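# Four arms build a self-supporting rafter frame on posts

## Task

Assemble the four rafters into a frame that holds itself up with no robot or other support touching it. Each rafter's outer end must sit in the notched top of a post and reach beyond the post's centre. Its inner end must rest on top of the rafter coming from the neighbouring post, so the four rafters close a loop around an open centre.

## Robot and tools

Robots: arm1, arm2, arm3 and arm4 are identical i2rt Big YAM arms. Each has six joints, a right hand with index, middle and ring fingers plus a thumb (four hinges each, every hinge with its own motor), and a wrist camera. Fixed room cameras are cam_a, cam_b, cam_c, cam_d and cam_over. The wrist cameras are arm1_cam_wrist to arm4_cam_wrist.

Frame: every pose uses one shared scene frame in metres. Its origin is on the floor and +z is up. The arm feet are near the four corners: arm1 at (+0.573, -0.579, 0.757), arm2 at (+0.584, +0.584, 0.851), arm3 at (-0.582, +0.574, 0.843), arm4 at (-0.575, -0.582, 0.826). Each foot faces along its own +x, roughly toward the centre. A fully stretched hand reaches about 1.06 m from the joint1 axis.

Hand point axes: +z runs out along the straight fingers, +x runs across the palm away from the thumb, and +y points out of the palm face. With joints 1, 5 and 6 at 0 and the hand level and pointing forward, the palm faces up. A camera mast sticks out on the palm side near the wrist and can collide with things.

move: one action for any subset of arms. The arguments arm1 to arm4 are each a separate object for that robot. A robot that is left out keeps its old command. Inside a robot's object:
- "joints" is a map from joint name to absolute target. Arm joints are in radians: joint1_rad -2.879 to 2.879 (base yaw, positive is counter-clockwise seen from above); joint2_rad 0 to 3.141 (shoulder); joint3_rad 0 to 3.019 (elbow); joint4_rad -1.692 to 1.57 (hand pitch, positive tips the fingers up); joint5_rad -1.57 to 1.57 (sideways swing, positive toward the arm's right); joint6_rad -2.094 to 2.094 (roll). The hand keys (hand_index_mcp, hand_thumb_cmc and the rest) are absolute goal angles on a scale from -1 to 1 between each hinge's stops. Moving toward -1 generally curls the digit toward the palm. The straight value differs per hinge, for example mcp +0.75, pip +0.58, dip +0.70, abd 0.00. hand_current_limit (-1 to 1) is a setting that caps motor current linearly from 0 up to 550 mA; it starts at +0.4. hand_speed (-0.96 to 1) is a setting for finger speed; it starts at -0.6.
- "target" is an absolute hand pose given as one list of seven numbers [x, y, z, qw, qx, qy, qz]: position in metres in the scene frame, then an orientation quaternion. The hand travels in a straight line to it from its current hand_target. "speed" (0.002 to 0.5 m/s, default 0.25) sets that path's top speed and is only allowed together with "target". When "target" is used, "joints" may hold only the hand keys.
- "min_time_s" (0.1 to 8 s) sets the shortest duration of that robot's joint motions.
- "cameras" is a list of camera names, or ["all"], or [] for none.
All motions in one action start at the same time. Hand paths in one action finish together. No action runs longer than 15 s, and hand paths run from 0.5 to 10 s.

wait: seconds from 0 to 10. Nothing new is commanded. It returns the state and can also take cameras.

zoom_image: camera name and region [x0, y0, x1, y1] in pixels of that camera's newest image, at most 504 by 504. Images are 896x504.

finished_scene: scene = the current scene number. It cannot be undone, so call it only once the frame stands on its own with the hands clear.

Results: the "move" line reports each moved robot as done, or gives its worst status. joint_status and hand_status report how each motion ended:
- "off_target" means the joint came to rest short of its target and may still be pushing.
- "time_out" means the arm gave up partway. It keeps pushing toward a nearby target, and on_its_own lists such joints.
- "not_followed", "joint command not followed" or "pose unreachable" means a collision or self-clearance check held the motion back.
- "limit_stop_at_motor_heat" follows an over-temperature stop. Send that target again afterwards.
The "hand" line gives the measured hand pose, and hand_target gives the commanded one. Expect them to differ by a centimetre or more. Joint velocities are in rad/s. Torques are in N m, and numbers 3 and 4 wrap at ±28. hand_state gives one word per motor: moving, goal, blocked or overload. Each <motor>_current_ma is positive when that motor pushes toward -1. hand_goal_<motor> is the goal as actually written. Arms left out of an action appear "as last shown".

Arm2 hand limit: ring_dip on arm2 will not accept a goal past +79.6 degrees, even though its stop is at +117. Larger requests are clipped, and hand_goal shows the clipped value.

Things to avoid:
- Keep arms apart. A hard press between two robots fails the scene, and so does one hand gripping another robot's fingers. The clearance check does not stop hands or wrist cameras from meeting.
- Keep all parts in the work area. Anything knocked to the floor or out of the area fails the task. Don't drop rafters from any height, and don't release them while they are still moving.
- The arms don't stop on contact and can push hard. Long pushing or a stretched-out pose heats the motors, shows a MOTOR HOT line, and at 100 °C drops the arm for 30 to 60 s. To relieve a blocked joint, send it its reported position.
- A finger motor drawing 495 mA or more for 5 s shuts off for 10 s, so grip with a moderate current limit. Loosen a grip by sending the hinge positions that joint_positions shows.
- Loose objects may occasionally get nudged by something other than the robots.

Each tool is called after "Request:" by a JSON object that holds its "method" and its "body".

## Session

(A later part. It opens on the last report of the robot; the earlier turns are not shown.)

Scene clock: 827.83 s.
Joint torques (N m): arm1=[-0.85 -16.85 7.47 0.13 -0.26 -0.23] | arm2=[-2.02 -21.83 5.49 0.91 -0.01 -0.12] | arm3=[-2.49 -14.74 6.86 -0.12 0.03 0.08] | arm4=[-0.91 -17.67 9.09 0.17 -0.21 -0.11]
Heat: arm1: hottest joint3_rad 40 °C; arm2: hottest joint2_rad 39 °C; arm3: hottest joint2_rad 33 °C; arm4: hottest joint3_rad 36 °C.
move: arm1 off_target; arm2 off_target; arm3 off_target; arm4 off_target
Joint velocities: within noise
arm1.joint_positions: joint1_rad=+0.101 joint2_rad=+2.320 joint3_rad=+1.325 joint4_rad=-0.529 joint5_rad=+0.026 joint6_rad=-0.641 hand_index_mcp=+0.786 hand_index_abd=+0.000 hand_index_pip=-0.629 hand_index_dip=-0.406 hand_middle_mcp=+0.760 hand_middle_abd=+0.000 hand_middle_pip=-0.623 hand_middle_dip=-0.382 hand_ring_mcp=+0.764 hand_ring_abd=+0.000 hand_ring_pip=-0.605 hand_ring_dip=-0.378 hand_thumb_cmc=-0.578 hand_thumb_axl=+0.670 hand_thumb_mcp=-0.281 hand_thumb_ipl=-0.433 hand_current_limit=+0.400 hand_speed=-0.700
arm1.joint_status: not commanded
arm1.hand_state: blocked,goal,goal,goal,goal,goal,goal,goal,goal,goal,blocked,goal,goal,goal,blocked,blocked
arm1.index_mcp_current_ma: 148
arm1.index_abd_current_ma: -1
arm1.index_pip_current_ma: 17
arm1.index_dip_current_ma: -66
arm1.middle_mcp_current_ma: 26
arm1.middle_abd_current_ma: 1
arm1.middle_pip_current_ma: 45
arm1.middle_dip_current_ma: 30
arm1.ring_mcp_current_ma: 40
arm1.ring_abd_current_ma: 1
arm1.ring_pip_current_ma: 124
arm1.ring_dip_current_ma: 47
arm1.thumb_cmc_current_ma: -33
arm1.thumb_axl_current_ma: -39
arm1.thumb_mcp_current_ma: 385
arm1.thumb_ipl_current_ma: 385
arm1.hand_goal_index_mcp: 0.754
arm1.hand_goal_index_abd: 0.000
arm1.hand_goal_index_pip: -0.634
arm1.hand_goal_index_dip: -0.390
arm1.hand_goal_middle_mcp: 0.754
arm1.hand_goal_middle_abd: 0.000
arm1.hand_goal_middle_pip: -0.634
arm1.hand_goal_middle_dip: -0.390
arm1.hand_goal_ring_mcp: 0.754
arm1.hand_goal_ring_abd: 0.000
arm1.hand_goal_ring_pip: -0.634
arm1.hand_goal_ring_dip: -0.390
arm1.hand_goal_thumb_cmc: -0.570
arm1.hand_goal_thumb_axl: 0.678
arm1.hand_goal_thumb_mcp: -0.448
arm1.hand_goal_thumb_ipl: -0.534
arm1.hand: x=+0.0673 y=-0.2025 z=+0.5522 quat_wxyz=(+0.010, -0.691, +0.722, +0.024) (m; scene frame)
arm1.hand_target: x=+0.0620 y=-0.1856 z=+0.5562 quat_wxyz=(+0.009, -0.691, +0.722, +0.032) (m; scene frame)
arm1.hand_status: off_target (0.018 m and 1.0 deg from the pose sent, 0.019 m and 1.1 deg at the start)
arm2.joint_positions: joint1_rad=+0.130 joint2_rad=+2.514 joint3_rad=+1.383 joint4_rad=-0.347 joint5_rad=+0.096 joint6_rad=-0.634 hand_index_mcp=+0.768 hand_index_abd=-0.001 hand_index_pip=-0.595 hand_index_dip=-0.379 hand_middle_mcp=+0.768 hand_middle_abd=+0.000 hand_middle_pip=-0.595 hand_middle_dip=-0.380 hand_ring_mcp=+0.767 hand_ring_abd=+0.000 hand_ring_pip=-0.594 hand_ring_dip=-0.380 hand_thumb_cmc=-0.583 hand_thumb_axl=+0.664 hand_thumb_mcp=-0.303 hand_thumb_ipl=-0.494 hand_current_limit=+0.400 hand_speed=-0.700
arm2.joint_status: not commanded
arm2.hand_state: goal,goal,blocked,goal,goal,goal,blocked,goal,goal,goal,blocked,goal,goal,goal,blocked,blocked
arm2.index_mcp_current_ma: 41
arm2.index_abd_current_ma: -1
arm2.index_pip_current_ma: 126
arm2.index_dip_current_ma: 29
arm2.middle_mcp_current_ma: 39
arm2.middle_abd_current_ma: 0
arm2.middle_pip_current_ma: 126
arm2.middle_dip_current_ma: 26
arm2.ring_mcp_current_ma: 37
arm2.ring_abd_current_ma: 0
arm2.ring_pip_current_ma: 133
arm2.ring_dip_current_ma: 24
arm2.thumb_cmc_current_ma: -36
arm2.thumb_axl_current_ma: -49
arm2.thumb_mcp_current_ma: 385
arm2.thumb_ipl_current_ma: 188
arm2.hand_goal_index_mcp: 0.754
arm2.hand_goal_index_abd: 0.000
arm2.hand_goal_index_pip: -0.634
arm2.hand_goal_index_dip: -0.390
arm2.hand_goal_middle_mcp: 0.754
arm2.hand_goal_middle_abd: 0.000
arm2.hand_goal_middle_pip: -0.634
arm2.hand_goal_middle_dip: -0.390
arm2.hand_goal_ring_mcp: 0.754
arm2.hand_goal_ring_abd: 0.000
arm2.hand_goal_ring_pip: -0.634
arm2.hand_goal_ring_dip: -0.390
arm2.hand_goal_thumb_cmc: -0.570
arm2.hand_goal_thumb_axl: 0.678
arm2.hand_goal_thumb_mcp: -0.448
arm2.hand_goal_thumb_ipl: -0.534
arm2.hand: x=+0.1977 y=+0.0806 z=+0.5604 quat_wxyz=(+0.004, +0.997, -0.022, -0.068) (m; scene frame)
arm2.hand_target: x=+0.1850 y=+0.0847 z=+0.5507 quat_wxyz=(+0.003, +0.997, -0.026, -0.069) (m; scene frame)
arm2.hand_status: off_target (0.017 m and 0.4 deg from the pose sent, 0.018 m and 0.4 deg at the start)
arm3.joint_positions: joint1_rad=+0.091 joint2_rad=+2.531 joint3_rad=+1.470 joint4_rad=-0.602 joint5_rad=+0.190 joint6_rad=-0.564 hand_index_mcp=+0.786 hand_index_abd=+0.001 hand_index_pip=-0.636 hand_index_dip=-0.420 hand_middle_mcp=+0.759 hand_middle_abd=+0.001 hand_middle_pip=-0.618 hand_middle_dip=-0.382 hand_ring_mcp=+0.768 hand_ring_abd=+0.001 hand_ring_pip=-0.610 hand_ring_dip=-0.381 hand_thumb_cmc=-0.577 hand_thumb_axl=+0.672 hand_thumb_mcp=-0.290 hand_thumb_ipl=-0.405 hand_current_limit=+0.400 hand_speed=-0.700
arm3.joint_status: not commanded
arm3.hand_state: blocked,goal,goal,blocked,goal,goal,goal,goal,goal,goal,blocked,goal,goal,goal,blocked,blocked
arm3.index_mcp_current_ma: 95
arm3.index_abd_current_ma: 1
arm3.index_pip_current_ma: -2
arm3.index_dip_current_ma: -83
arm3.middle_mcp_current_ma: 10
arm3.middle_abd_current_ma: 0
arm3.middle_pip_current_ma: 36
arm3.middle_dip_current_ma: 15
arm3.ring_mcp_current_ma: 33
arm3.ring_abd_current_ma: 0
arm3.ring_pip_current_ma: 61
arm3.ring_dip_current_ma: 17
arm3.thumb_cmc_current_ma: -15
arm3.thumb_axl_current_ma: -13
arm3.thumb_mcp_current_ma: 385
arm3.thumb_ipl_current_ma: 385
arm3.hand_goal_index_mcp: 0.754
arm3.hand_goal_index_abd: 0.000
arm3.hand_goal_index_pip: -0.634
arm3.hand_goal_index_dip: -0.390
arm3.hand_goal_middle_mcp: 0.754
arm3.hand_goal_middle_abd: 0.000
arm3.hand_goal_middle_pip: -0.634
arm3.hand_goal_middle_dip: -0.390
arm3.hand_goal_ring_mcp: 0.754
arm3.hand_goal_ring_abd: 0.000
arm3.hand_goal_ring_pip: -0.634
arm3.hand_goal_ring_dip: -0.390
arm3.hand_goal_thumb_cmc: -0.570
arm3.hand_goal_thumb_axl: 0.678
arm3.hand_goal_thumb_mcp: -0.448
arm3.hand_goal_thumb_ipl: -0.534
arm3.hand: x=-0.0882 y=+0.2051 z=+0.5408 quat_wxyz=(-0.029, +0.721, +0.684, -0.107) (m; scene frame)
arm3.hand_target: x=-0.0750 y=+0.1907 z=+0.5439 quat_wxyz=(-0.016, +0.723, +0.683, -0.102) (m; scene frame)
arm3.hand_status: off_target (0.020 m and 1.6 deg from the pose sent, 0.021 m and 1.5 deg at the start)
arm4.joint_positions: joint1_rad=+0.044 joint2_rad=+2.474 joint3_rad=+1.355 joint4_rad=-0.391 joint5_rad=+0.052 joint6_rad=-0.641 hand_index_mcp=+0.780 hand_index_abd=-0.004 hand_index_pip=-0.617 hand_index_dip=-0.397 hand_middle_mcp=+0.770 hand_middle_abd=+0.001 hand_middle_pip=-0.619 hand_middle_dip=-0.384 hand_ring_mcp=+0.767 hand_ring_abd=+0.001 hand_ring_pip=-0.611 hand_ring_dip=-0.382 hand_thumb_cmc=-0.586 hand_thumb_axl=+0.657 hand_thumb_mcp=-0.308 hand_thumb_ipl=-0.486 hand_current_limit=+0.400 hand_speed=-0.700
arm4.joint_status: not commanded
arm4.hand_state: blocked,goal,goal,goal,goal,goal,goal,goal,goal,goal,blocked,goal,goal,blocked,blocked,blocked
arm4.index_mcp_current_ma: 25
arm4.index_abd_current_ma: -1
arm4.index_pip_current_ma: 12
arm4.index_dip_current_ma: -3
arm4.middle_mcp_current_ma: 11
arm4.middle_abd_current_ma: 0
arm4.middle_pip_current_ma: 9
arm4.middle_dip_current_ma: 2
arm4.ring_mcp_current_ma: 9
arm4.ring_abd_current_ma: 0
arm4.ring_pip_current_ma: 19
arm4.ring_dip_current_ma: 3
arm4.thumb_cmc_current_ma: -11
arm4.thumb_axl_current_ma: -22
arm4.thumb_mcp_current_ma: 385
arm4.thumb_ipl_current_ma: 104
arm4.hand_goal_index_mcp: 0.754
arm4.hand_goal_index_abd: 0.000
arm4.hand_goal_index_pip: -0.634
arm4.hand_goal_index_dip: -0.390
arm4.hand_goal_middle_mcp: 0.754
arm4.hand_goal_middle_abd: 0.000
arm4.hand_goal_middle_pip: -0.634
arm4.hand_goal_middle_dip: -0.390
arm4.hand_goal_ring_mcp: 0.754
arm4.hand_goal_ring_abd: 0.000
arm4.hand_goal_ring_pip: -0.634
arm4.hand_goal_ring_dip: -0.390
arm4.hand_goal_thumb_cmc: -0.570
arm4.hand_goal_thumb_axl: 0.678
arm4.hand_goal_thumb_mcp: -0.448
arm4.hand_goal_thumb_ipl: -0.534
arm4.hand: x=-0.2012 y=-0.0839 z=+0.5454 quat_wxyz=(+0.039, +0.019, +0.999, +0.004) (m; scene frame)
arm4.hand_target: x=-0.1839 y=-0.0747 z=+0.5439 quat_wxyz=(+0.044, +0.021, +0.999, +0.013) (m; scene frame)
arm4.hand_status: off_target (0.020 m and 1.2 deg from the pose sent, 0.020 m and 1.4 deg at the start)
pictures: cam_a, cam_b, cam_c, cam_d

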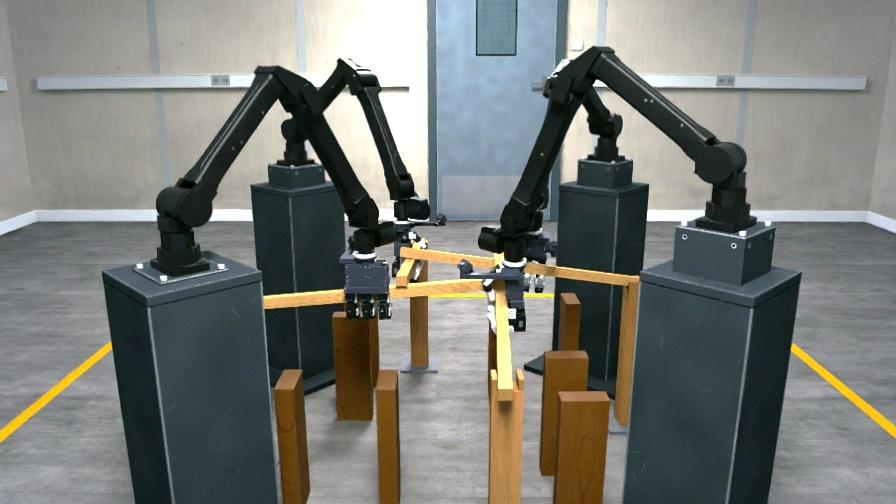

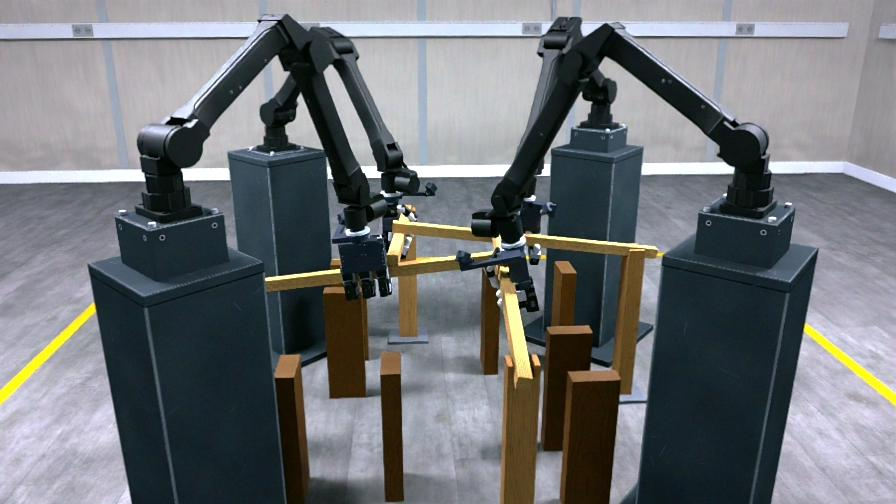

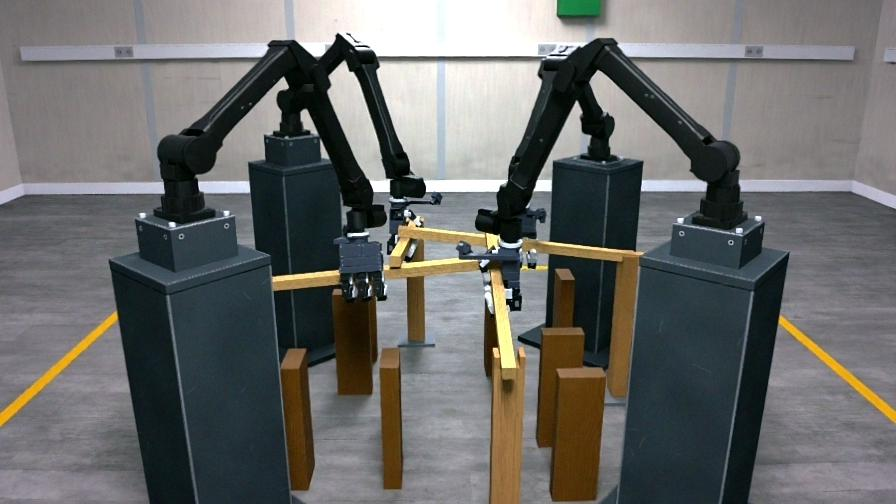

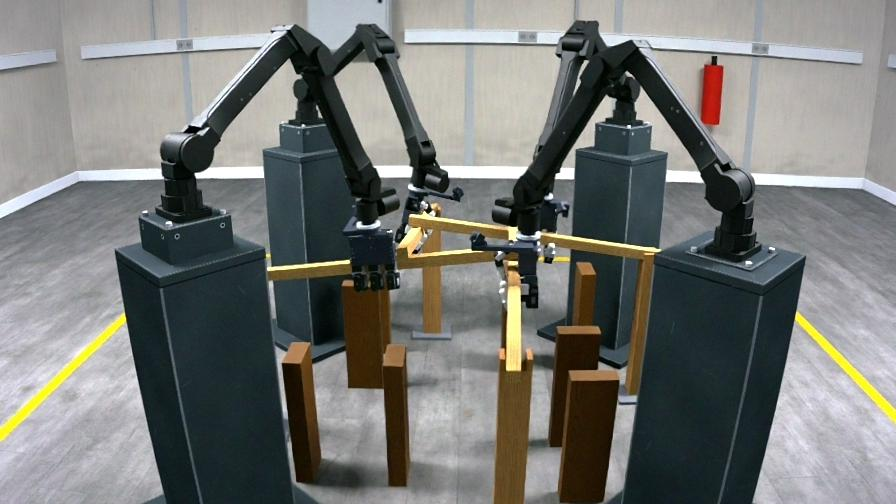

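Request:
{"method": "move", "body": {"arm1": {"target":[0.0575,-0.1853,0.564,0.0085,-0.6918,0.7237,0.034],"speed":0.05,"joints":{"hand_thumb_mcp":0.0,"hand_thumb_ipl":-0.1}}, "arm2": {"target":[0.1845,0.078,0.5635,0.0054,0.9972,-0.0256,-0.0714],"speed":0.05,"joints":{"hand_thumb_mcp":0.0,"hand_thumb_ipl":-0.1}}, "arm3": {"target":[-0.0744,0.1905,0.545,-0.0167,0.7208,0.6819,-0.1017],"speed":0.05,"joints":{"hand_thumb_mcp":0.0,"hand_thumb_ipl":-0.1}}, "arm4": {"target":[-0.1835,-0.0708,0.553,0.0435,0.0208,0.996,0.0125],"speed":0.05,"joints":{"hand_thumb_mcp":0.0,"hand_thumb_ipl":-0.1}}, "cameras": ["cam_a","cam_b","cam_c","cam_d"]}}

Request:
{"method": "zoom_image", "body": {"camera": "cam_a", "region": [370, 200, 530, 420]}}

Request:
{"method": "zoom_image", "body": {"camera": "cam_b", "region": [370, 180, 550, 400]}}

Request:
{"method": "zoom_image", "body": {"camera": "cam_c", "region": [370, 180, 550, 400]}}

Request:
{"method": "zoom_image", "body": {"camera": "cam_d", "region": [370, 180, 550, 400]}}

Scene clock: 839.13 s.
Joint torques (N m): arm1=[-0.85 -17.73 7.12 -0.01 -0.25 -0.18] | arm2=[-1.44 -24.18 5.19 0.39 0.1 -0.06] | arm3=[-2.49 -15.03 6.67 -0.16 0.06 0.09] | arm4=[-0.44 -19.31 8.53 -0.12 -0.14 -0.08]
Heat: arm1: hottest joint3_rad 40 °C; arm2: hottest joint2_rad 41 °C; arm3: hottest joint2_rad 33 °C; arm4: hottest joint3_rad 37 °C.
move: arm1 off_target; arm2 off_target; arm3 off_target; arm4 off_target
Joint velocities: within noise
arm1.joint_positions: joint1_rad=+0.101 joint2_rad=+2.320 joint3_rad=+1.329 joint4_rad=-0.539 joint5_rad=+0.026 joint6_rad=-0.642 hand_index_mcp=+0.758 hand_index_abd=+0.000 hand_index_pip=-0.628 hand_index_dip=-0.392 hand_middle_mcp=+0.759 hand_middle_abd=+0.000 hand_middle_pip=-0.623 hand_middle_dip=-0.382 hand_ring_mcp=+0.763 hand_ring_abd=+0.000 hand_ring_pip=-0.604 hand_ring_dip=-0.378 hand_thumb_cmc=-0.573 hand_thumb_axl=+0.675 hand_thumb_mcp=-0.010 hand_thumb_ipl=-0.103 hand_current_limit=+0.400 hand_speed=-0.700
arm1.joint_status: all done
arm1.hand_state: goal,goal,goal,goal,goal,goal,goal,goal,goal,goal,blocked,goal,goal,goal,goal,goal
arm1.index_mcp_current_ma: 18
arm1.index_abd_current_ma: -1
arm1.index_pip_current_ma: 25
arm1.index_dip_current_ma: -9
arm1.middle_mcp_current_ma: 21
arm1.middle_abd_current_ma: 1
arm1.middle_pip_current_ma: 43
arm1.middle_dip_current_ma: 30
arm1.ring_mcp_current_ma: 38
arm1.ring_abd_current_ma: 1
arm1.ring_pip_current_ma: 129
arm1.ring_dip_current_ma: 48
arm1.thumb_cmc_current_ma: -11
arm1.thumb_axl_current_ma: -11
arm1.thumb_mcp_current_ma: -52
arm1.thumb_ipl_current_ma: -16
arm1.hand_goal_index_mcp: 0.754
arm1.hand_goal_index_abd: 0.000
arm1.hand_goal_index_pip: -0.634
arm1.hand_goal_index_dip: -0.390
arm1.hand_goal_middle_mcp: 0.754
arm1.hand_goal_middle_abd: 0.000
arm1.hand_goal_middle_pip: -0.634
arm1.hand_goal_middle_dip: -0.390
arm1.hand_goal_ring_mcp: 0.754
arm1.hand_goal_ring_abd: 0.000
arm1.hand_goal_ring_pip: -0.634
arm1.hand_goal_ring_dip: -0.390
arm1.hand_goal_thumb_cmc: -0.570
arm1.hand_goal_thumb_axl: 0.678
arm1.hand_goal_thumb_mcp: 0.000
arm1.hand_goal_thumb_ipl: -0.100
arm1.hand: x=+0.0677 y=-0.2023 z=+0.5525 quat_wxyz=(+0.011, -0.692, +0.722, +0.021) (m; scene frame)
arm1.hand_target: x=+0.0580 y=-0.1856 z=+0.5645 quat_wxyz=(+0.009, -0.691, +0.722, +0.034) (m; scene frame)
arm1.hand_status: off_target (0.023 m and 1.5 deg from the pose sent, 0.023 m and 1.2 deg at the start)
arm2.joint_positions: joint1_rad=+0.128 joint2_rad=+2.515 joint3_rad=+1.385 joint4_rad=-0.353 joint5_rad=+0.094 joint6_rad=-0.634 hand_index_mcp=+0.764 hand_index_abd=-0.001 hand_index_pip=-0.601 hand_index_dip=-0.372 hand_middle_mcp=+0.757 hand_middle_abd=+0.000 hand_middle_pip=-0.599 hand_middle_dip=-0.378 hand_ring_mcp=+0.758 hand_ring_abd=+0.000 hand_ring_pip=-0.594 hand_ring_dip=-0.380 hand_thumb_cmc=-0.575 hand_thumb_axl=+0.675 hand_thumb_mcp=-0.009 hand_thumb_ipl=-0.103 hand_current_limit=+0.400 hand_speed=-0.700
arm2.joint_status: all done
arm2.hand_state: goal,goal,blocked,goal,goal,goal,blocked,goal,goal,goal,blocked,goal,goal,goal,goal,goal
arm2.index_mcp_current_ma: 26
arm2.index_abd_current_ma: -1
arm2.index_pip_current_ma: 103
arm2.index_dip_current_ma: 51
arm2.middle_mcp_current_ma: 6
arm2.middle_abd_current_ma: 0
arm2.middle_pip_current_ma: 111
arm2.middle_dip_current_ma: 31
arm2.ring_mcp_current_ma: 10
arm2.ring_abd_current_ma: 0
arm2.ring_pip_current_ma: 133
arm2.ring_dip_current_ma: 26
arm2.thumb_cmc_current_ma: -11
arm2.thumb_axl_current_ma: -7
arm2.thumb_mcp_current_ma: -29
arm2.thumb_ipl_current_ma: -9
arm2.hand_goal_index_mcp: 0.754
arm2.hand_goal_index_abd: 0.000
arm2.hand_goal_index_pip: -0.634
arm2.hand_goal_index_dip: -0.390
arm2.hand_goal_middle_mcp: 0.754
arm2.hand_goal_middle_abd: 0.000
arm2.hand_goal_middle_pip: -0.634
arm2.hand_goal_middle_dip: -0.390
arm2.hand_goal_ring_mcp: 0.754
arm2.hand_goal_ring_abd: 0.000
arm2.hand_goal_ring_pip: -0.634
arm2.hand_goal_ring_dip: -0.390
arm2.hand_goal_thumb_cmc: -0.570
arm2.hand_goal_thumb_axl: 0.678
arm2.hand_goal_thumb_mcp: 0.000
arm2.hand_goal_thumb_ipl: -0.100
arm2.hand: x=+0.1977 y=+0.0812 z=+0.5599 quat_wxyz=(+0.003, +0.998, -0.022, -0.066) (m; scene frame)
arm2.hand_target: x=+0.1845 y=+0.0784 z=+0.5637 quat_wxyz=(+0.005, +0.997, -0.026, -0.072) (m; scene frame)
arm2.hand_status: off_target (0.014 m and 0.7 deg from the pose sent, 0.014 m and 0.5 deg at the start)
arm3.joint_positions: joint1_rad=+0.091 joint2_rad=+2.531 joint3_rad=+1.471 joint4_rad=-0.603 joint5_rad=+0.189 joint6_rad=-0.564 hand_index_mcp=+0.757 hand_index_abd=+0.001 hand_index_pip=-0.631 hand_index_dip=-0.392 hand_middle_mcp=+0.759 hand_middle_abd=+0.001 hand_middle_pip=-0.619 hand_middle_dip=-0.384 hand_ring_mcp=+0.768 hand_ring_abd=+0.001 hand_ring_pip=-0.610 hand_ring_dip=-0.383 hand_thumb_cmc=-0.574 hand_thumb_axl=+0.675 hand_thumb_mcp=-0.008 hand_thumb_ipl=-0.103 hand_current_limit=+0.400 hand_speed=-0.700
arm3.joint_status: all done
arm3.hand_state: goal,goal,goal,goal,goal,goal,goal,goal,goal,goal,blocked,goal,goal,goal,goal,goal
arm3.index_mcp_current_ma: 5
arm3.index_abd_current_ma: 1
arm3.index_pip_current_ma: 4
arm3.index_dip_current_ma: -3
arm3.middle_mcp_current_ma: 10
arm3.middle_abd_current_ma: 0
arm3.middle_pip_current_ma: 33
arm3.middle_dip_current_ma: 11
arm3.ring_mcp_current_ma: 33
arm3.ring_abd_current_ma: 0
arm3.ring_pip_current_ma: 61
arm3.ring_dip_current_ma: 13
arm3.thumb_cmc_current_ma: -7
arm3.thumb_axl_current_ma: -6
arm3.thumb_mcp_current_ma: -22
arm3.thumb_ipl_current_ma: -7
arm3.hand_goal_index_mcp: 0.754
arm3.hand_goal_index_abd: 0.000
arm3.hand_goal_index_pip: -0.634
arm3.hand_goal_index_dip: -0.390
arm3.hand_goal_middle_mcp: 0.754
arm3.hand_goal_middle_abd: 0.000
arm3.hand_goal_middle_pip: -0.634
arm3.hand_goal_middle_dip: -0.390
arm3.hand_goal_ring_mcp: 0.754
arm3.hand_goal_ring_abd: 0.000
arm3.hand_goal_ring_pip: -0.634
arm3.hand_goal_ring_dip: -0.390
arm3.hand_goal_thumb_cmc: -0.570
arm3.hand_goal_thumb_axl: 0.678
arm3.hand_goal_thumb_mcp: 0.000
arm3.hand_goal_thumb_ipl: -0.100
arm3.hand: x=-0.0879 y=+0.2052 z=+0.5409 quat_wxyz=(-0.030, +0.720, +0.685, -0.107) (m; scene frame)
arm3.hand_target: x=-0.0750 y=+0.1909 z=+0.5456 quat_wxyz=(-0.017, +0.723, +0.684, -0.102) (m; scene frame)
arm3.hand_status: off_target (0.020 m and 1.6 deg from the pose sent, 0.021 m and 1.6 deg at the start)
arm4.joint_positions: joint1_rad=+0.043 joint2_rad=+2.474 joint3_rad=+1.359 joint4_rad=-0.402 joint5_rad=+0.050 joint6_rad=-0.641 hand_index_mcp=+0.764 hand_index_abd=-0.003 hand_index_pip=-0.623 hand_index_dip=-0.384 hand_middle_mcp=+0.766 hand_middle_abd=+0.001 hand_middle_pip=-0.619 hand_middle_dip=-0.384 hand_ring_mcp=+0.767 hand_ring_abd=+0.001 hand_ring_pip=-0.610 hand_ring_dip=-0.382 hand_thumb_cmc=-0.574 hand_thumb_axl=+0.676 hand_thumb_mcp=-0.008 hand_thumb_ipl=-0.103 hand_current_limit=+0.400 hand_speed=-0.700
arm4.joint_status: all done
arm4.hand_state: goal,goal,goal,goal,goal,goal,goal,goal,goal,goal,blocked,goal,goal,goal,goal,goal
arm4.index_mcp_current_ma: 5
arm4.index_abd_current_ma: -1
arm4.index_pip_current_ma: 6
arm4.index_dip_current_ma: 2
arm4.middle_mcp_current_ma: 7
arm4.middle_abd_current_ma: 0
arm4.middle_pip_current_ma: 9
arm4.middle_dip_current_ma: 2
arm4.ring_mcp_current_ma: 8
arm4.ring_abd_current_ma: 0
arm4.ring_pip_current_ma: 21
arm4.ring_dip_current_ma: 4
arm4.thumb_cmc_current_ma: -1
arm4.thumb_axl_current_ma: -1
arm4.thumb_mcp_current_ma: -5
arm4.thumb_ipl_current_ma: -1
arm4.hand_goal_index_mcp: 0.754
arm4.hand_goal_index_abd: 0.000
arm4.hand_goal_index_pip: -0.634
arm4.hand_goal_index_dip: -0.390
arm4.hand_goal_middle_mcp: 0.754
arm4.hand_goal_middle_abd: 0.000
arm4.hand_goal_middle_pip: -0.634
arm4.hand_goal_middle_dip: -0.390
arm4.hand_goal_ring_mcp: 0.754
arm4.hand_goal_ring_abd: 0.000
arm4.hand_goal_ring_pip: -0.634
arm4.hand_goal_ring_dip: -0.390
arm4.hand_goal_thumb_cmc: -0.570
arm4.hand_goal_thumb_axl: 0.678
arm4.hand_goal_thumb_mcp: 0.000
arm4.hand_goal_thumb_ipl: -0.100
arm4.hand: x=-0.2009 y=-0.0841 z=+0.5456 quat_wxyz=(+0.036, +0.020, +0.999, +0.002) (m; scene frame)
arm4.hand_target: x=-0.1838 y=-0.0714 z=+0.5537 quat_wxyz=(+0.044, +0.021, +0.999, +0.013) (m; scene frame)
arm4.hand_status: off_target (0.023 m and 1.5 deg from the pose sent, 0.023 m and 1.2 deg at the start)
pictures: cam_a, cam_b, cam_c, cam_d

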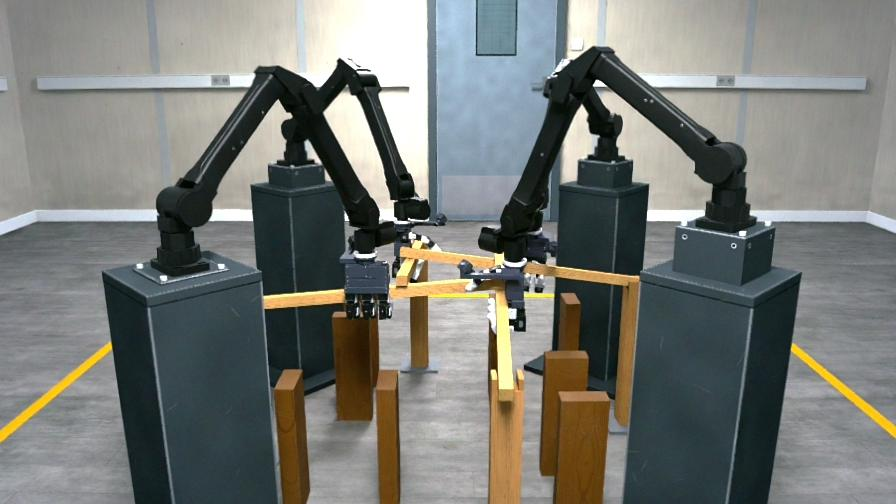

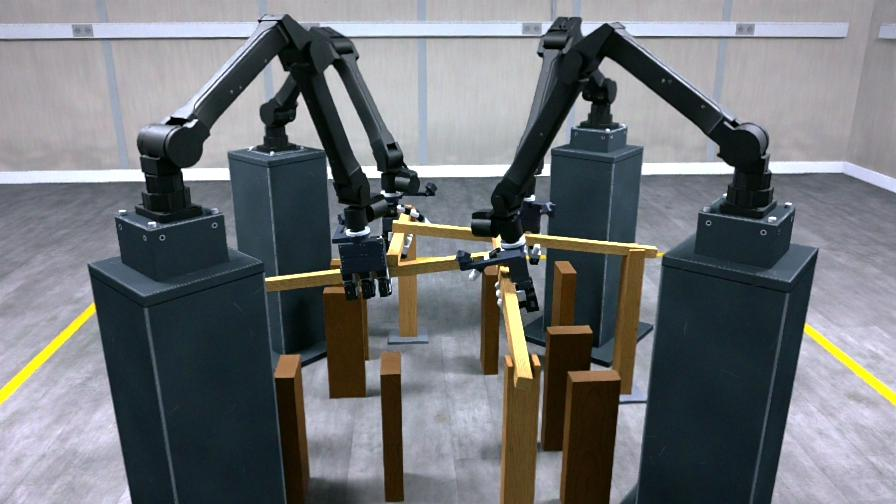

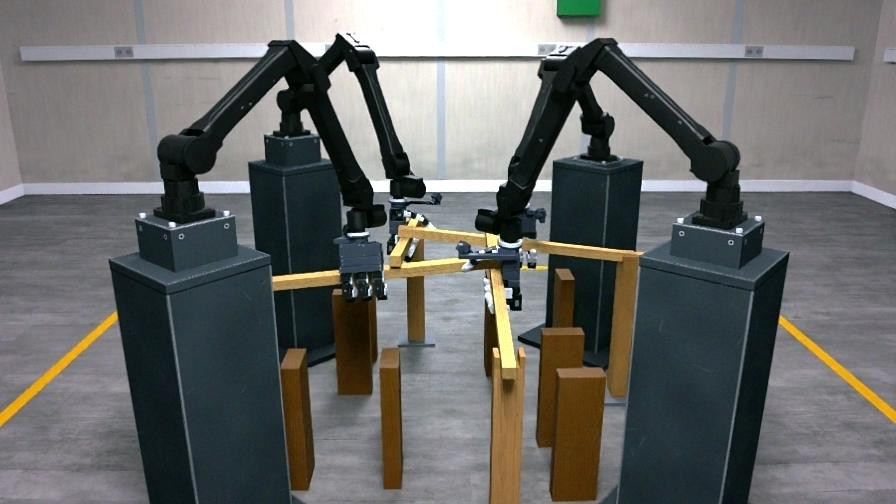

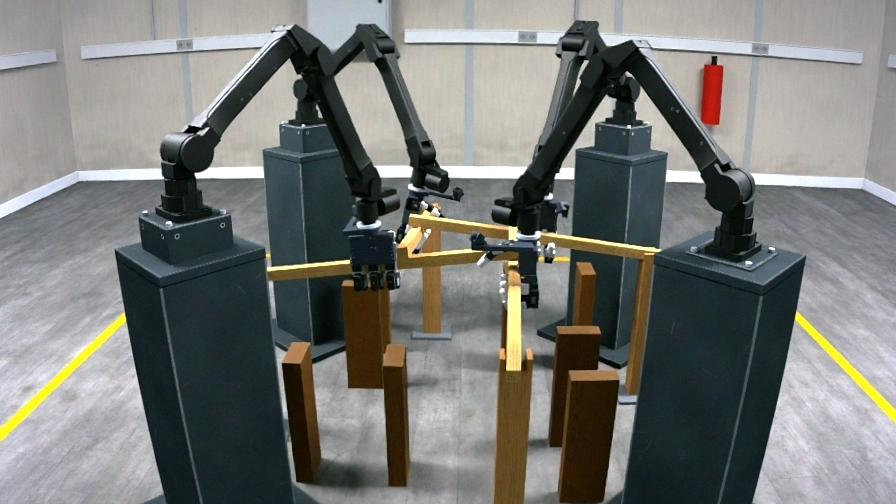

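Scaled by 2.291.

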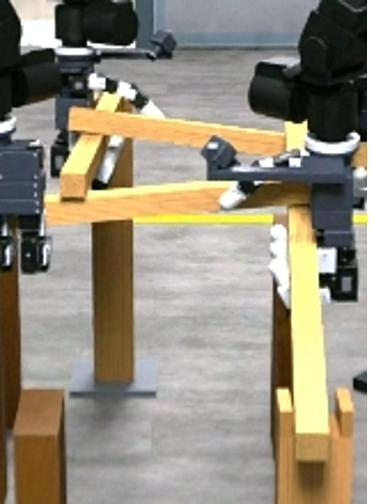

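Scaled by 2.291.

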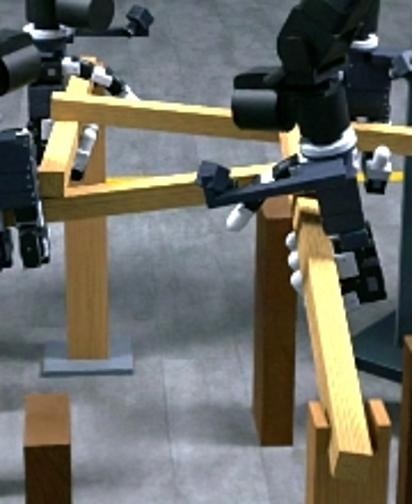

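Scaled by 2.291.

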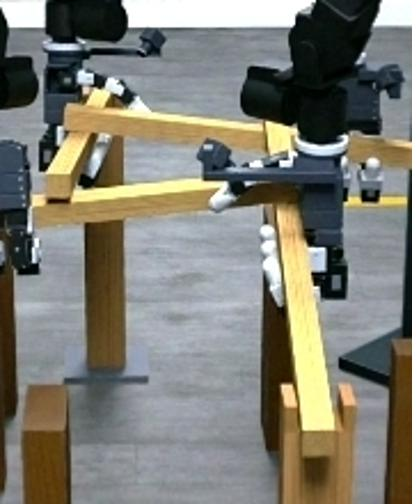

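Scaled by 2.291.

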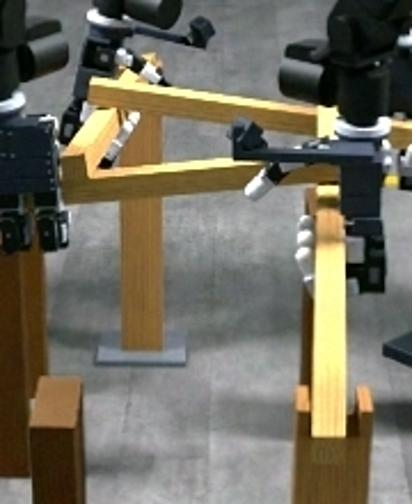

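Request:
{"method": "move", "body": {"arm1": {"joints":{"hand_speed":-0.85,"hand_thumb_mcp":0.226,"hand_thumb_ipl":0.168,"hand_index_dip":0.3,"hand_middle_dip":0.3,"hand_ring_dip":0.3}}, "arm2": {"joints":{"hand_speed":-0.85,"hand_thumb_mcp":0.226,"hand_thumb_ipl":0.168,"hand_index_dip":0.3,"hand_middle_dip":0.3,"hand_ring_dip":0.3}}, "arm3": {"joints":{"hand_speed":-0.85,"hand_thumb_mcp":0.226,"hand_thumb_ipl":0.168,"hand_index_dip":0.3,"hand_middle_dip":0.3,"hand_ring_dip":0.3}}, "arm4": {"joints":{"hand_speed":-0.85,"hand_thumb_mcp":0.226,"hand_thumb_ipl":0.168,"hand_index_dip":0.3,"hand_middle_dip":0.3,"hand_ring_dip":0.3}}, "cameras": ["cam_a","cam_b","cam_c","cam_d"]}}

Request:
{"method": "zoom_image", "body": {"camera": "cam_a", "region": [370, 200, 530, 420]}}

Request:
{"method": "zoom_image", "body": {"camera": "cam_b", "region": [370, 180, 550, 400]}}

Request:
{"method": "zoom_image", "body": {"camera": "cam_c", "region": [370, 180, 550, 400]}}

Request:
{"method": "zoom_image", "body": {"camera": "cam_d", "region": [370, 180, 550, 400]}}

Scene clock: 846.50 s.
Joint torques (N m): arm1=[-0.15 -18.43 7.23 0.29 -0.27 -0.16] | arm2=[-1.38 -24.18 5.19 0.54 0.07 -0.05] | arm3=[-2.2 -15.09 6.31 -0.08 0.08 0.09] | arm4=[-0.26 -19.43 8.35 0.09 -0.15 -0.09]
Heat: arm1: hottest joint3_rad 41 °C; arm2: hottest joint2_rad 42 °C; arm3: hottest joint3_rad 34 °C; arm4: hottest joint3_rad 37 °C.
move: arm1 done; arm2 done; arm3 done; arm4 done
Joint velocities: within noise
arm1.joint_positions: joint1_rad=+0.099 joint2_rad=+2.320 joint3_rad=+1.331 joint4_rad=-0.543 joint5_rad=+0.026 joint6_rad=-0.642 hand_index_mcp=+0.758 hand_index_abd=+0.000 hand_index_pip=-0.628 hand_index_dip=+0.298 hand_middle_mcp=+0.759 hand_middle_abd=+0.000 hand_middle_pip=-0.628 hand_middle_dip=+0.298 hand_ring_mcp=+0.760 hand_ring_abd=+0.000 hand_ring_pip=-0.626 hand_ring_dip=+0.298 hand_thumb_cmc=-0.573 hand_thumb_axl=+0.675 hand_thumb_mcp=+0.215 hand_thumb_ipl=+0.164 hand_current_limit=+0.400 hand_speed=-0.850
arm1.joint_status: all done
arm1.hand_state: goal,goal,goal,goal,goal,goal,goal,goal,goal,goal,goal,goal,goal,goal,goal,goal
arm1.index_mcp_current_ma: 17
arm1.index_abd_current_ma: -1
arm1.index_pip_current_ma: 24
arm1.index_dip_current_ma: -8
arm1.middle_mcp_current_ma: 21
arm1.middle_abd_current_ma: 1
arm1.middle_pip_current_ma: 25
arm1.middle_dip_current_ma: -9
arm1.ring_mcp_current_ma: 24
arm1.ring_abd_current_ma: 1
arm1.ring_pip_current_ma: 30
arm1.ring_dip_current_ma: -8
arm1.thumb_cmc_current_ma: -10
arm1.thumb_axl_current_ma: -11
arm1.thumb_mcp_current_ma: -60
arm1.thumb_ipl_current_ma: -20
arm1.hand_goal_index_mcp: 0.754
arm1.hand_goal_index_abd: 0.000
arm1.hand_goal_index_pip: -0.634
arm1.hand_goal_index_dip: 0.300
arm1.hand_goal_middle_mcp: 0.754
arm1.hand_goal_middle_abd: 0.000
arm1.hand_goal_middle_pip: -0.634
arm1.hand_goal_middle_dip: 0.300
arm1.hand_goal_ring_mcp: 0.754
arm1.hand_goal_ring_abd: 0.000
arm1.hand_goal_ring_pip: -0.634
arm1.hand_goal_ring_dip: 0.300
arm1.hand_goal_thumb_cmc: -0.570
arm1.hand_goal_thumb_axl: 0.678
arm1.hand_goal_thumb_mcp: 0.226
arm1.hand_goal_thumb_ipl: 0.168
arm1.on_its_own: hand_ring_pip moved -0.023 to your old target -0.634
arm1.hand: x=+0.0684 y=-0.2013 z=+0.5527 quat_wxyz=(+0.011, -0.691, +0.722, +0.020) (m; scene frame)
arm1.hand_target: x=+0.0580 y=-0.1856 z=+0.5645 quat_wxyz=(+0.009, -0.691, +0.722, +0.034) (m; scene frame)
arm1.hand_status: not commanded
arm2.joint_positions: joint1_rad=+0.128 joint2_rad=+2.515 joint3_rad=+1.385 joint4_rad=-0.356 joint5_rad=+0.095 joint6_rad=-0.635 hand_index_mcp=+0.759 hand_index_abd=-0.001 hand_index_pip=-0.626 hand_index_dip=+0.297 hand_middle_mcp=+0.757 hand_middle_abd=+0.000 hand_middle_pip=-0.628 hand_middle_dip=+0.298 hand_ring_mcp=+0.758 hand_ring_abd=+0.000 hand_ring_pip=-0.626 hand_ring_dip=+0.298 hand_thumb_cmc=-0.574 hand_thumb_axl=+0.676 hand_thumb_mcp=+0.216 hand_thumb_ipl=+0.164 hand_current_limit=+0.400 hand_speed=-0.850
arm2.joint_status: all done
arm2.hand_state: goal,goal,goal,goal,goal,goal,goal,goal,goal,goal,goal,goal,goal,goal,goal,goal
arm2.index_mcp_current_ma: 12
arm2.index_abd_current_ma: -1
arm2.index_pip_current_ma: 19
arm2.index_dip_current_ma: -5
arm2.middle_mcp_current_ma: 6
arm2.middle_abd_current_ma: 0
arm2.middle_pip_current_ma: 15
arm2.middle_dip_current_ma: -4
arm2.ring_mcp_current_ma: 10
arm2.ring_abd_current_ma: 0
arm2.ring_pip_current_ma: 19
arm2.ring_dip_current_ma: -5
arm2.thumb_cmc_current_ma: -10
arm2.thumb_axl_current_ma: -5
arm2.thumb_mcp_current_ma: -35
arm2.thumb_ipl_current_ma: -11
arm2.hand_goal_index_mcp: 0.754
arm2.hand_goal_index_abd: 0.000
arm2.hand_goal_index_pip: -0.634
arm2.hand_goal_index_dip: 0.300
arm2.hand_goal_middle_mcp: 0.754
arm2.hand_goal_middle_abd: 0.000
arm2.hand_goal_middle_pip: -0.634
arm2.hand_goal_middle_dip: 0.300
arm2.hand_goal_ring_mcp: 0.754
arm2.hand_goal_ring_abd: 0.000
arm2.hand_goal_ring_pip: -0.634
arm2.hand_goal_ring_dip: 0.300
arm2.hand_goal_thumb_cmc: -0.570
arm2.hand_goal_thumb_axl: 0.678
arm2.hand_goal_thumb_mcp: 0.226
arm2.hand_goal_thumb_ipl: 0.168
arm2.on_its_own: hand_index_pip moved -0.025 to your old target -0.634; hand_middle_pip moved -0.028 to your old target -0.634; hand_ring_pip moved -0.032 to your old target -0.634
arm2.hand: x=+0.1981 y=+0.0820 z=+0.5595 quat_wxyz=(+0.001, +0.998, -0.022, -0.066) (m; scene frame)
arm2.hand_target: x=+0.1847 y=+0.0784 z=+0.5637 quat_wxyz=(+0.005, +0.997, -0.026, -0.071) (m; scene frame)
arm2.hand_status: not commanded
arm3.joint_positions: joint1_rad=+0.088 joint2_rad=+2.531 joint3_rad=+1.477 joint4_rad=-0.605 joint5_rad=+0.189 joint6_rad=-0.565 hand_index_mcp=+0.755 hand_index_abd=+0.001 hand_index_pip=-0.631 hand_index_dip=+0.297 hand_middle_mcp=+0.756 hand_middle_abd=+0.001 hand_middle_pip=-0.628 hand_middle_dip=+0.297 hand_ring_mcp=+0.756 hand_ring_abd=+0.001 hand_ring_pip=-0.626 hand_ring_dip=+0.297 hand_thumb_cmc=-0.574 hand_thumb_axl=+0.675 hand_thumb_mcp=+0.216 hand_thumb_ipl=+0.164 hand_current_limit=+0.400 hand_speed=-0.850
arm3.joint_status: all done
arm3.hand_state: goal,goal,goal,goal,goal,goal,goal,goal,goal,goal,goal,goal,goal,goal,goal,goal
arm3.index_mcp_current_ma: 2
arm3.index_abd_current_ma: 1
arm3.index_pip_current_ma: 4
arm3.index_dip_current_ma: -4
arm3.middle_mcp_current_ma: 3
arm3.middle_abd_current_ma: 0
arm3.middle_pip_current_ma: 12
arm3.middle_dip_current_ma: -4
arm3.ring_mcp_current_ma: 2
arm3.ring_abd_current_ma: 0
arm3.ring_pip_current_ma: 16
arm3.ring_dip_current_ma: -4
arm3.thumb_cmc_current_ma: -7
arm3.thumb_axl_current_ma: -5
arm3.thumb_mcp_current_ma: -29
arm3.thumb_ipl_current_ma: -10
arm3.hand_goal_index_mcp: 0.754
arm3.hand_goal_index_abd: 0.000
arm3.hand_goal_index_pip: -0.634
arm3.hand_goal_index_dip: 0.300
arm3.hand_goal_middle_mcp: 0.754
arm3.hand_goal_middle_abd: 0.000
arm3.hand_goal_middle_pip: -0.634
arm3.hand_goal_middle_dip: 0.300
arm3.hand_goal_ring_mcp: 0.754
arm3.hand_goal_ring_abd: 0.000
arm3.hand_goal_ring_pip: -0.634
arm3.hand_goal_ring_dip: 0.300
arm3.hand_goal_thumb_cmc: -0.570
arm3.hand_goal_thumb_axl: 0.678
arm3.hand_goal_thumb_mcp: 0.226
arm3.hand_goal_thumb_ipl: 0.168
arm3.hand: x=-0.0863 y=+0.2021 z=+0.5423 quat_wxyz=(-0.028, +0.721, +0.684, -0.106) (m; scene frame)
arm3.hand_target: x=-0.0750 y=+0.1908 z=+0.5456 quat_wxyz=(-0.017, +0.723, +0.684, -0.102) (m; scene frame)
arm3.hand_status: not commanded
arm4.joint_positions: joint1_rad=+0.040 joint2_rad=+2.474 joint3_rad=+1.362 joint4_rad=-0.406 joint5_rad=+0.050 joint6_rad=-0.641 hand_index_mcp=+0.758 hand_index_abd=-0.003 hand_index_pip=-0.627 hand_index_dip=+0.298 hand_middle_mcp=+0.759 hand_middle_abd=+0.001 hand_middle_pip=-0.628 hand_middle_dip=+0.298 hand_ring_mcp=+0.758 hand_ring_abd=+0.001 hand_ring_pip=-0.627 hand_ring_dip=+0.298 hand_thumb_cmc=-0.574 hand_thumb_axl=+0.676 hand_thumb_mcp=+0.217 hand_thumb_ipl=+0.164 hand_current_limit=+0.400 hand_speed=-0.850
arm4.joint_status: all done
arm4.hand_state: goal,goal,goal,goal,goal,goal,goal,goal,goal,goal,goal,goal,goal,goal,goal,goal
arm4.index_mcp_current_ma: 1
arm4.index_abd_current_ma: -1
arm4.index_pip_current_ma: 3
arm4.index_dip_current_ma: 0
arm4.middle_mcp_current_ma: 2
arm4.middle_abd_current_ma: 0
arm4.middle_pip_current_ma: 2
arm4.middle_dip_current_ma: 0
arm4.ring_mcp_current_ma: 1
arm4.ring_abd_current_ma: 0
arm4.ring_pip_current_ma: 3
arm4.ring_dip_current_ma: 0
arm4.thumb_cmc_current_ma: -1
arm4.thumb_axl_current_ma: 0
arm4.thumb_mcp_current_ma: -6
arm4.thumb_ipl_current_ma: -2
arm4.hand_goal_index_mcp: 0.754
arm4.hand_goal_index_abd: 0.000
arm4.hand_goal_index_pip: -0.634
arm4.hand_goal_index_dip: 0.300
arm4.hand_goal_middle_mcp: 0.754
arm4.hand_goal_middle_abd: 0.000
arm4.hand_goal_middle_pip: -0.634
arm4.hand_goal_middle_dip: 0.300
arm4.hand_goal_ring_mcp: 0.754
arm4.hand_goal_ring_abd: 0.000
arm4.hand_goal_ring_pip: -0.634
arm4.hand_goal_ring_dip: 0.300
arm4.hand_goal_thumb_cmc: -0.570
arm4.hand_goal_thumb_axl: 0.678
arm4.hand_goal_thumb_mcp: 0.226
arm4.hand_goal_thumb_ipl: 0.168
arm4.hand: x=-0.1992 y=-0.0850 z=+0.5458 quat_wxyz=(+0.035, +0.021, +0.999, +0.001) (m; scene frame)
arm4.hand_target: x=-0.1839 y=-0.0715 z=+0.5537 quat_wxyz=(+0.044, +0.021, +0.999, +0.013) (m; scene frame)
arm4.hand_status: not commanded
pictures: cam_a, cam_b, cam_c, cam_d

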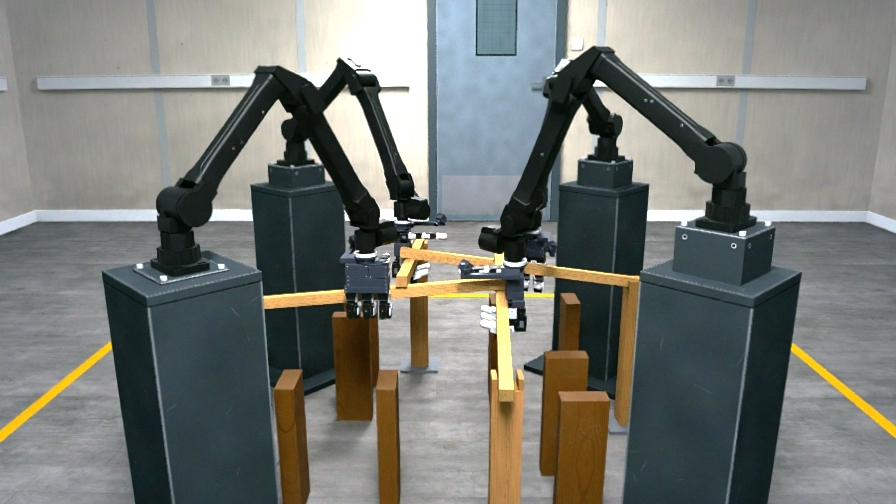

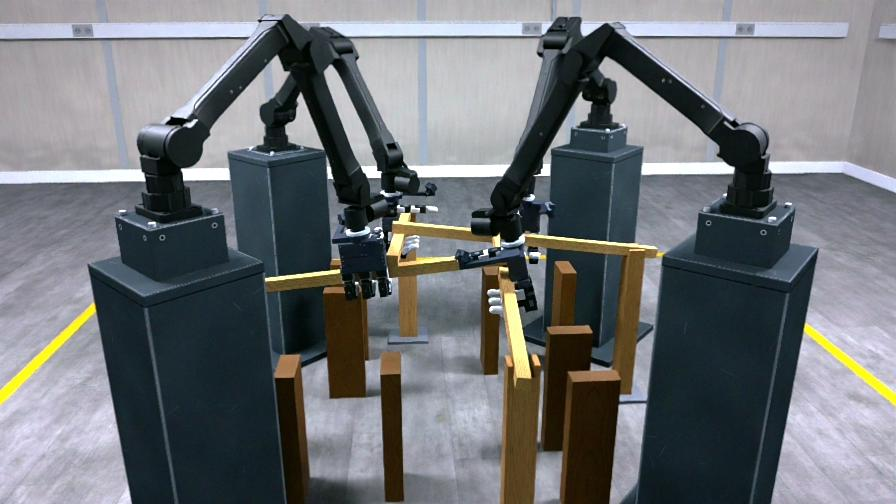

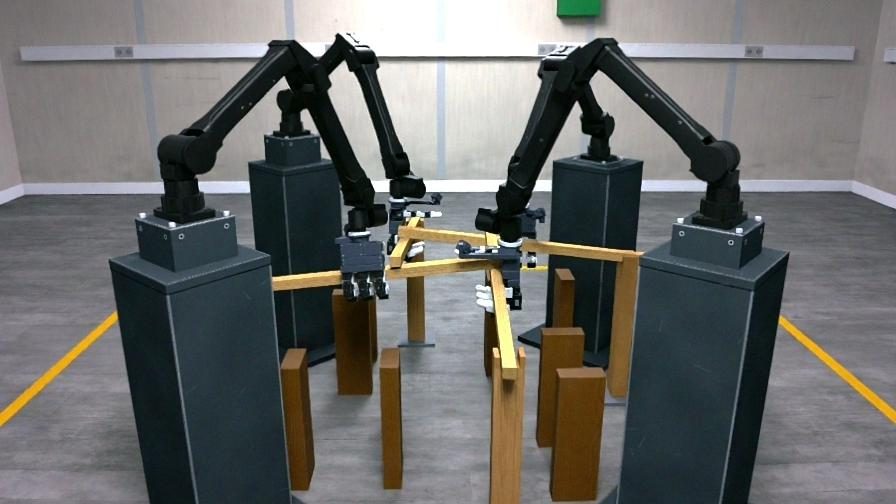

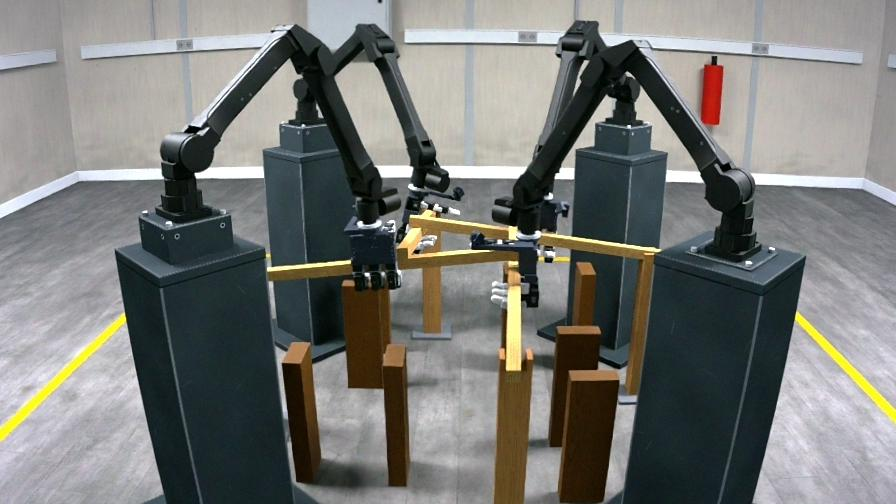

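Scaled by 2.291.

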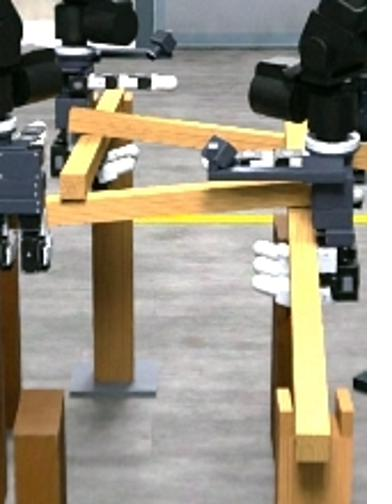

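Scaled by 2.291.

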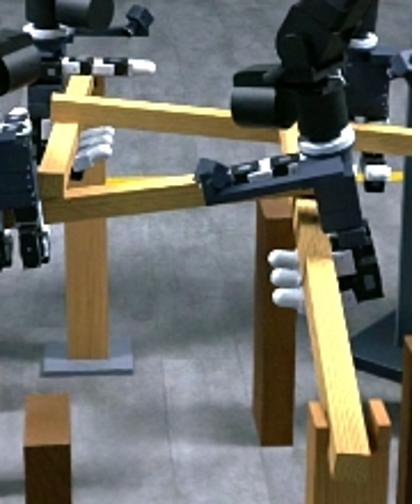

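Scaled by 2.291.

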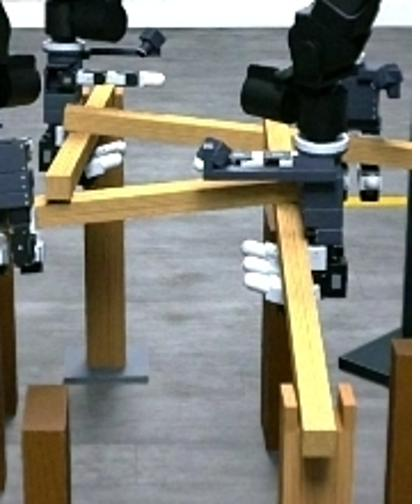

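Scaled by 2.291.

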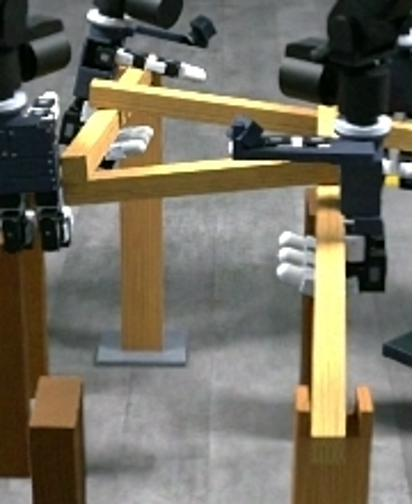

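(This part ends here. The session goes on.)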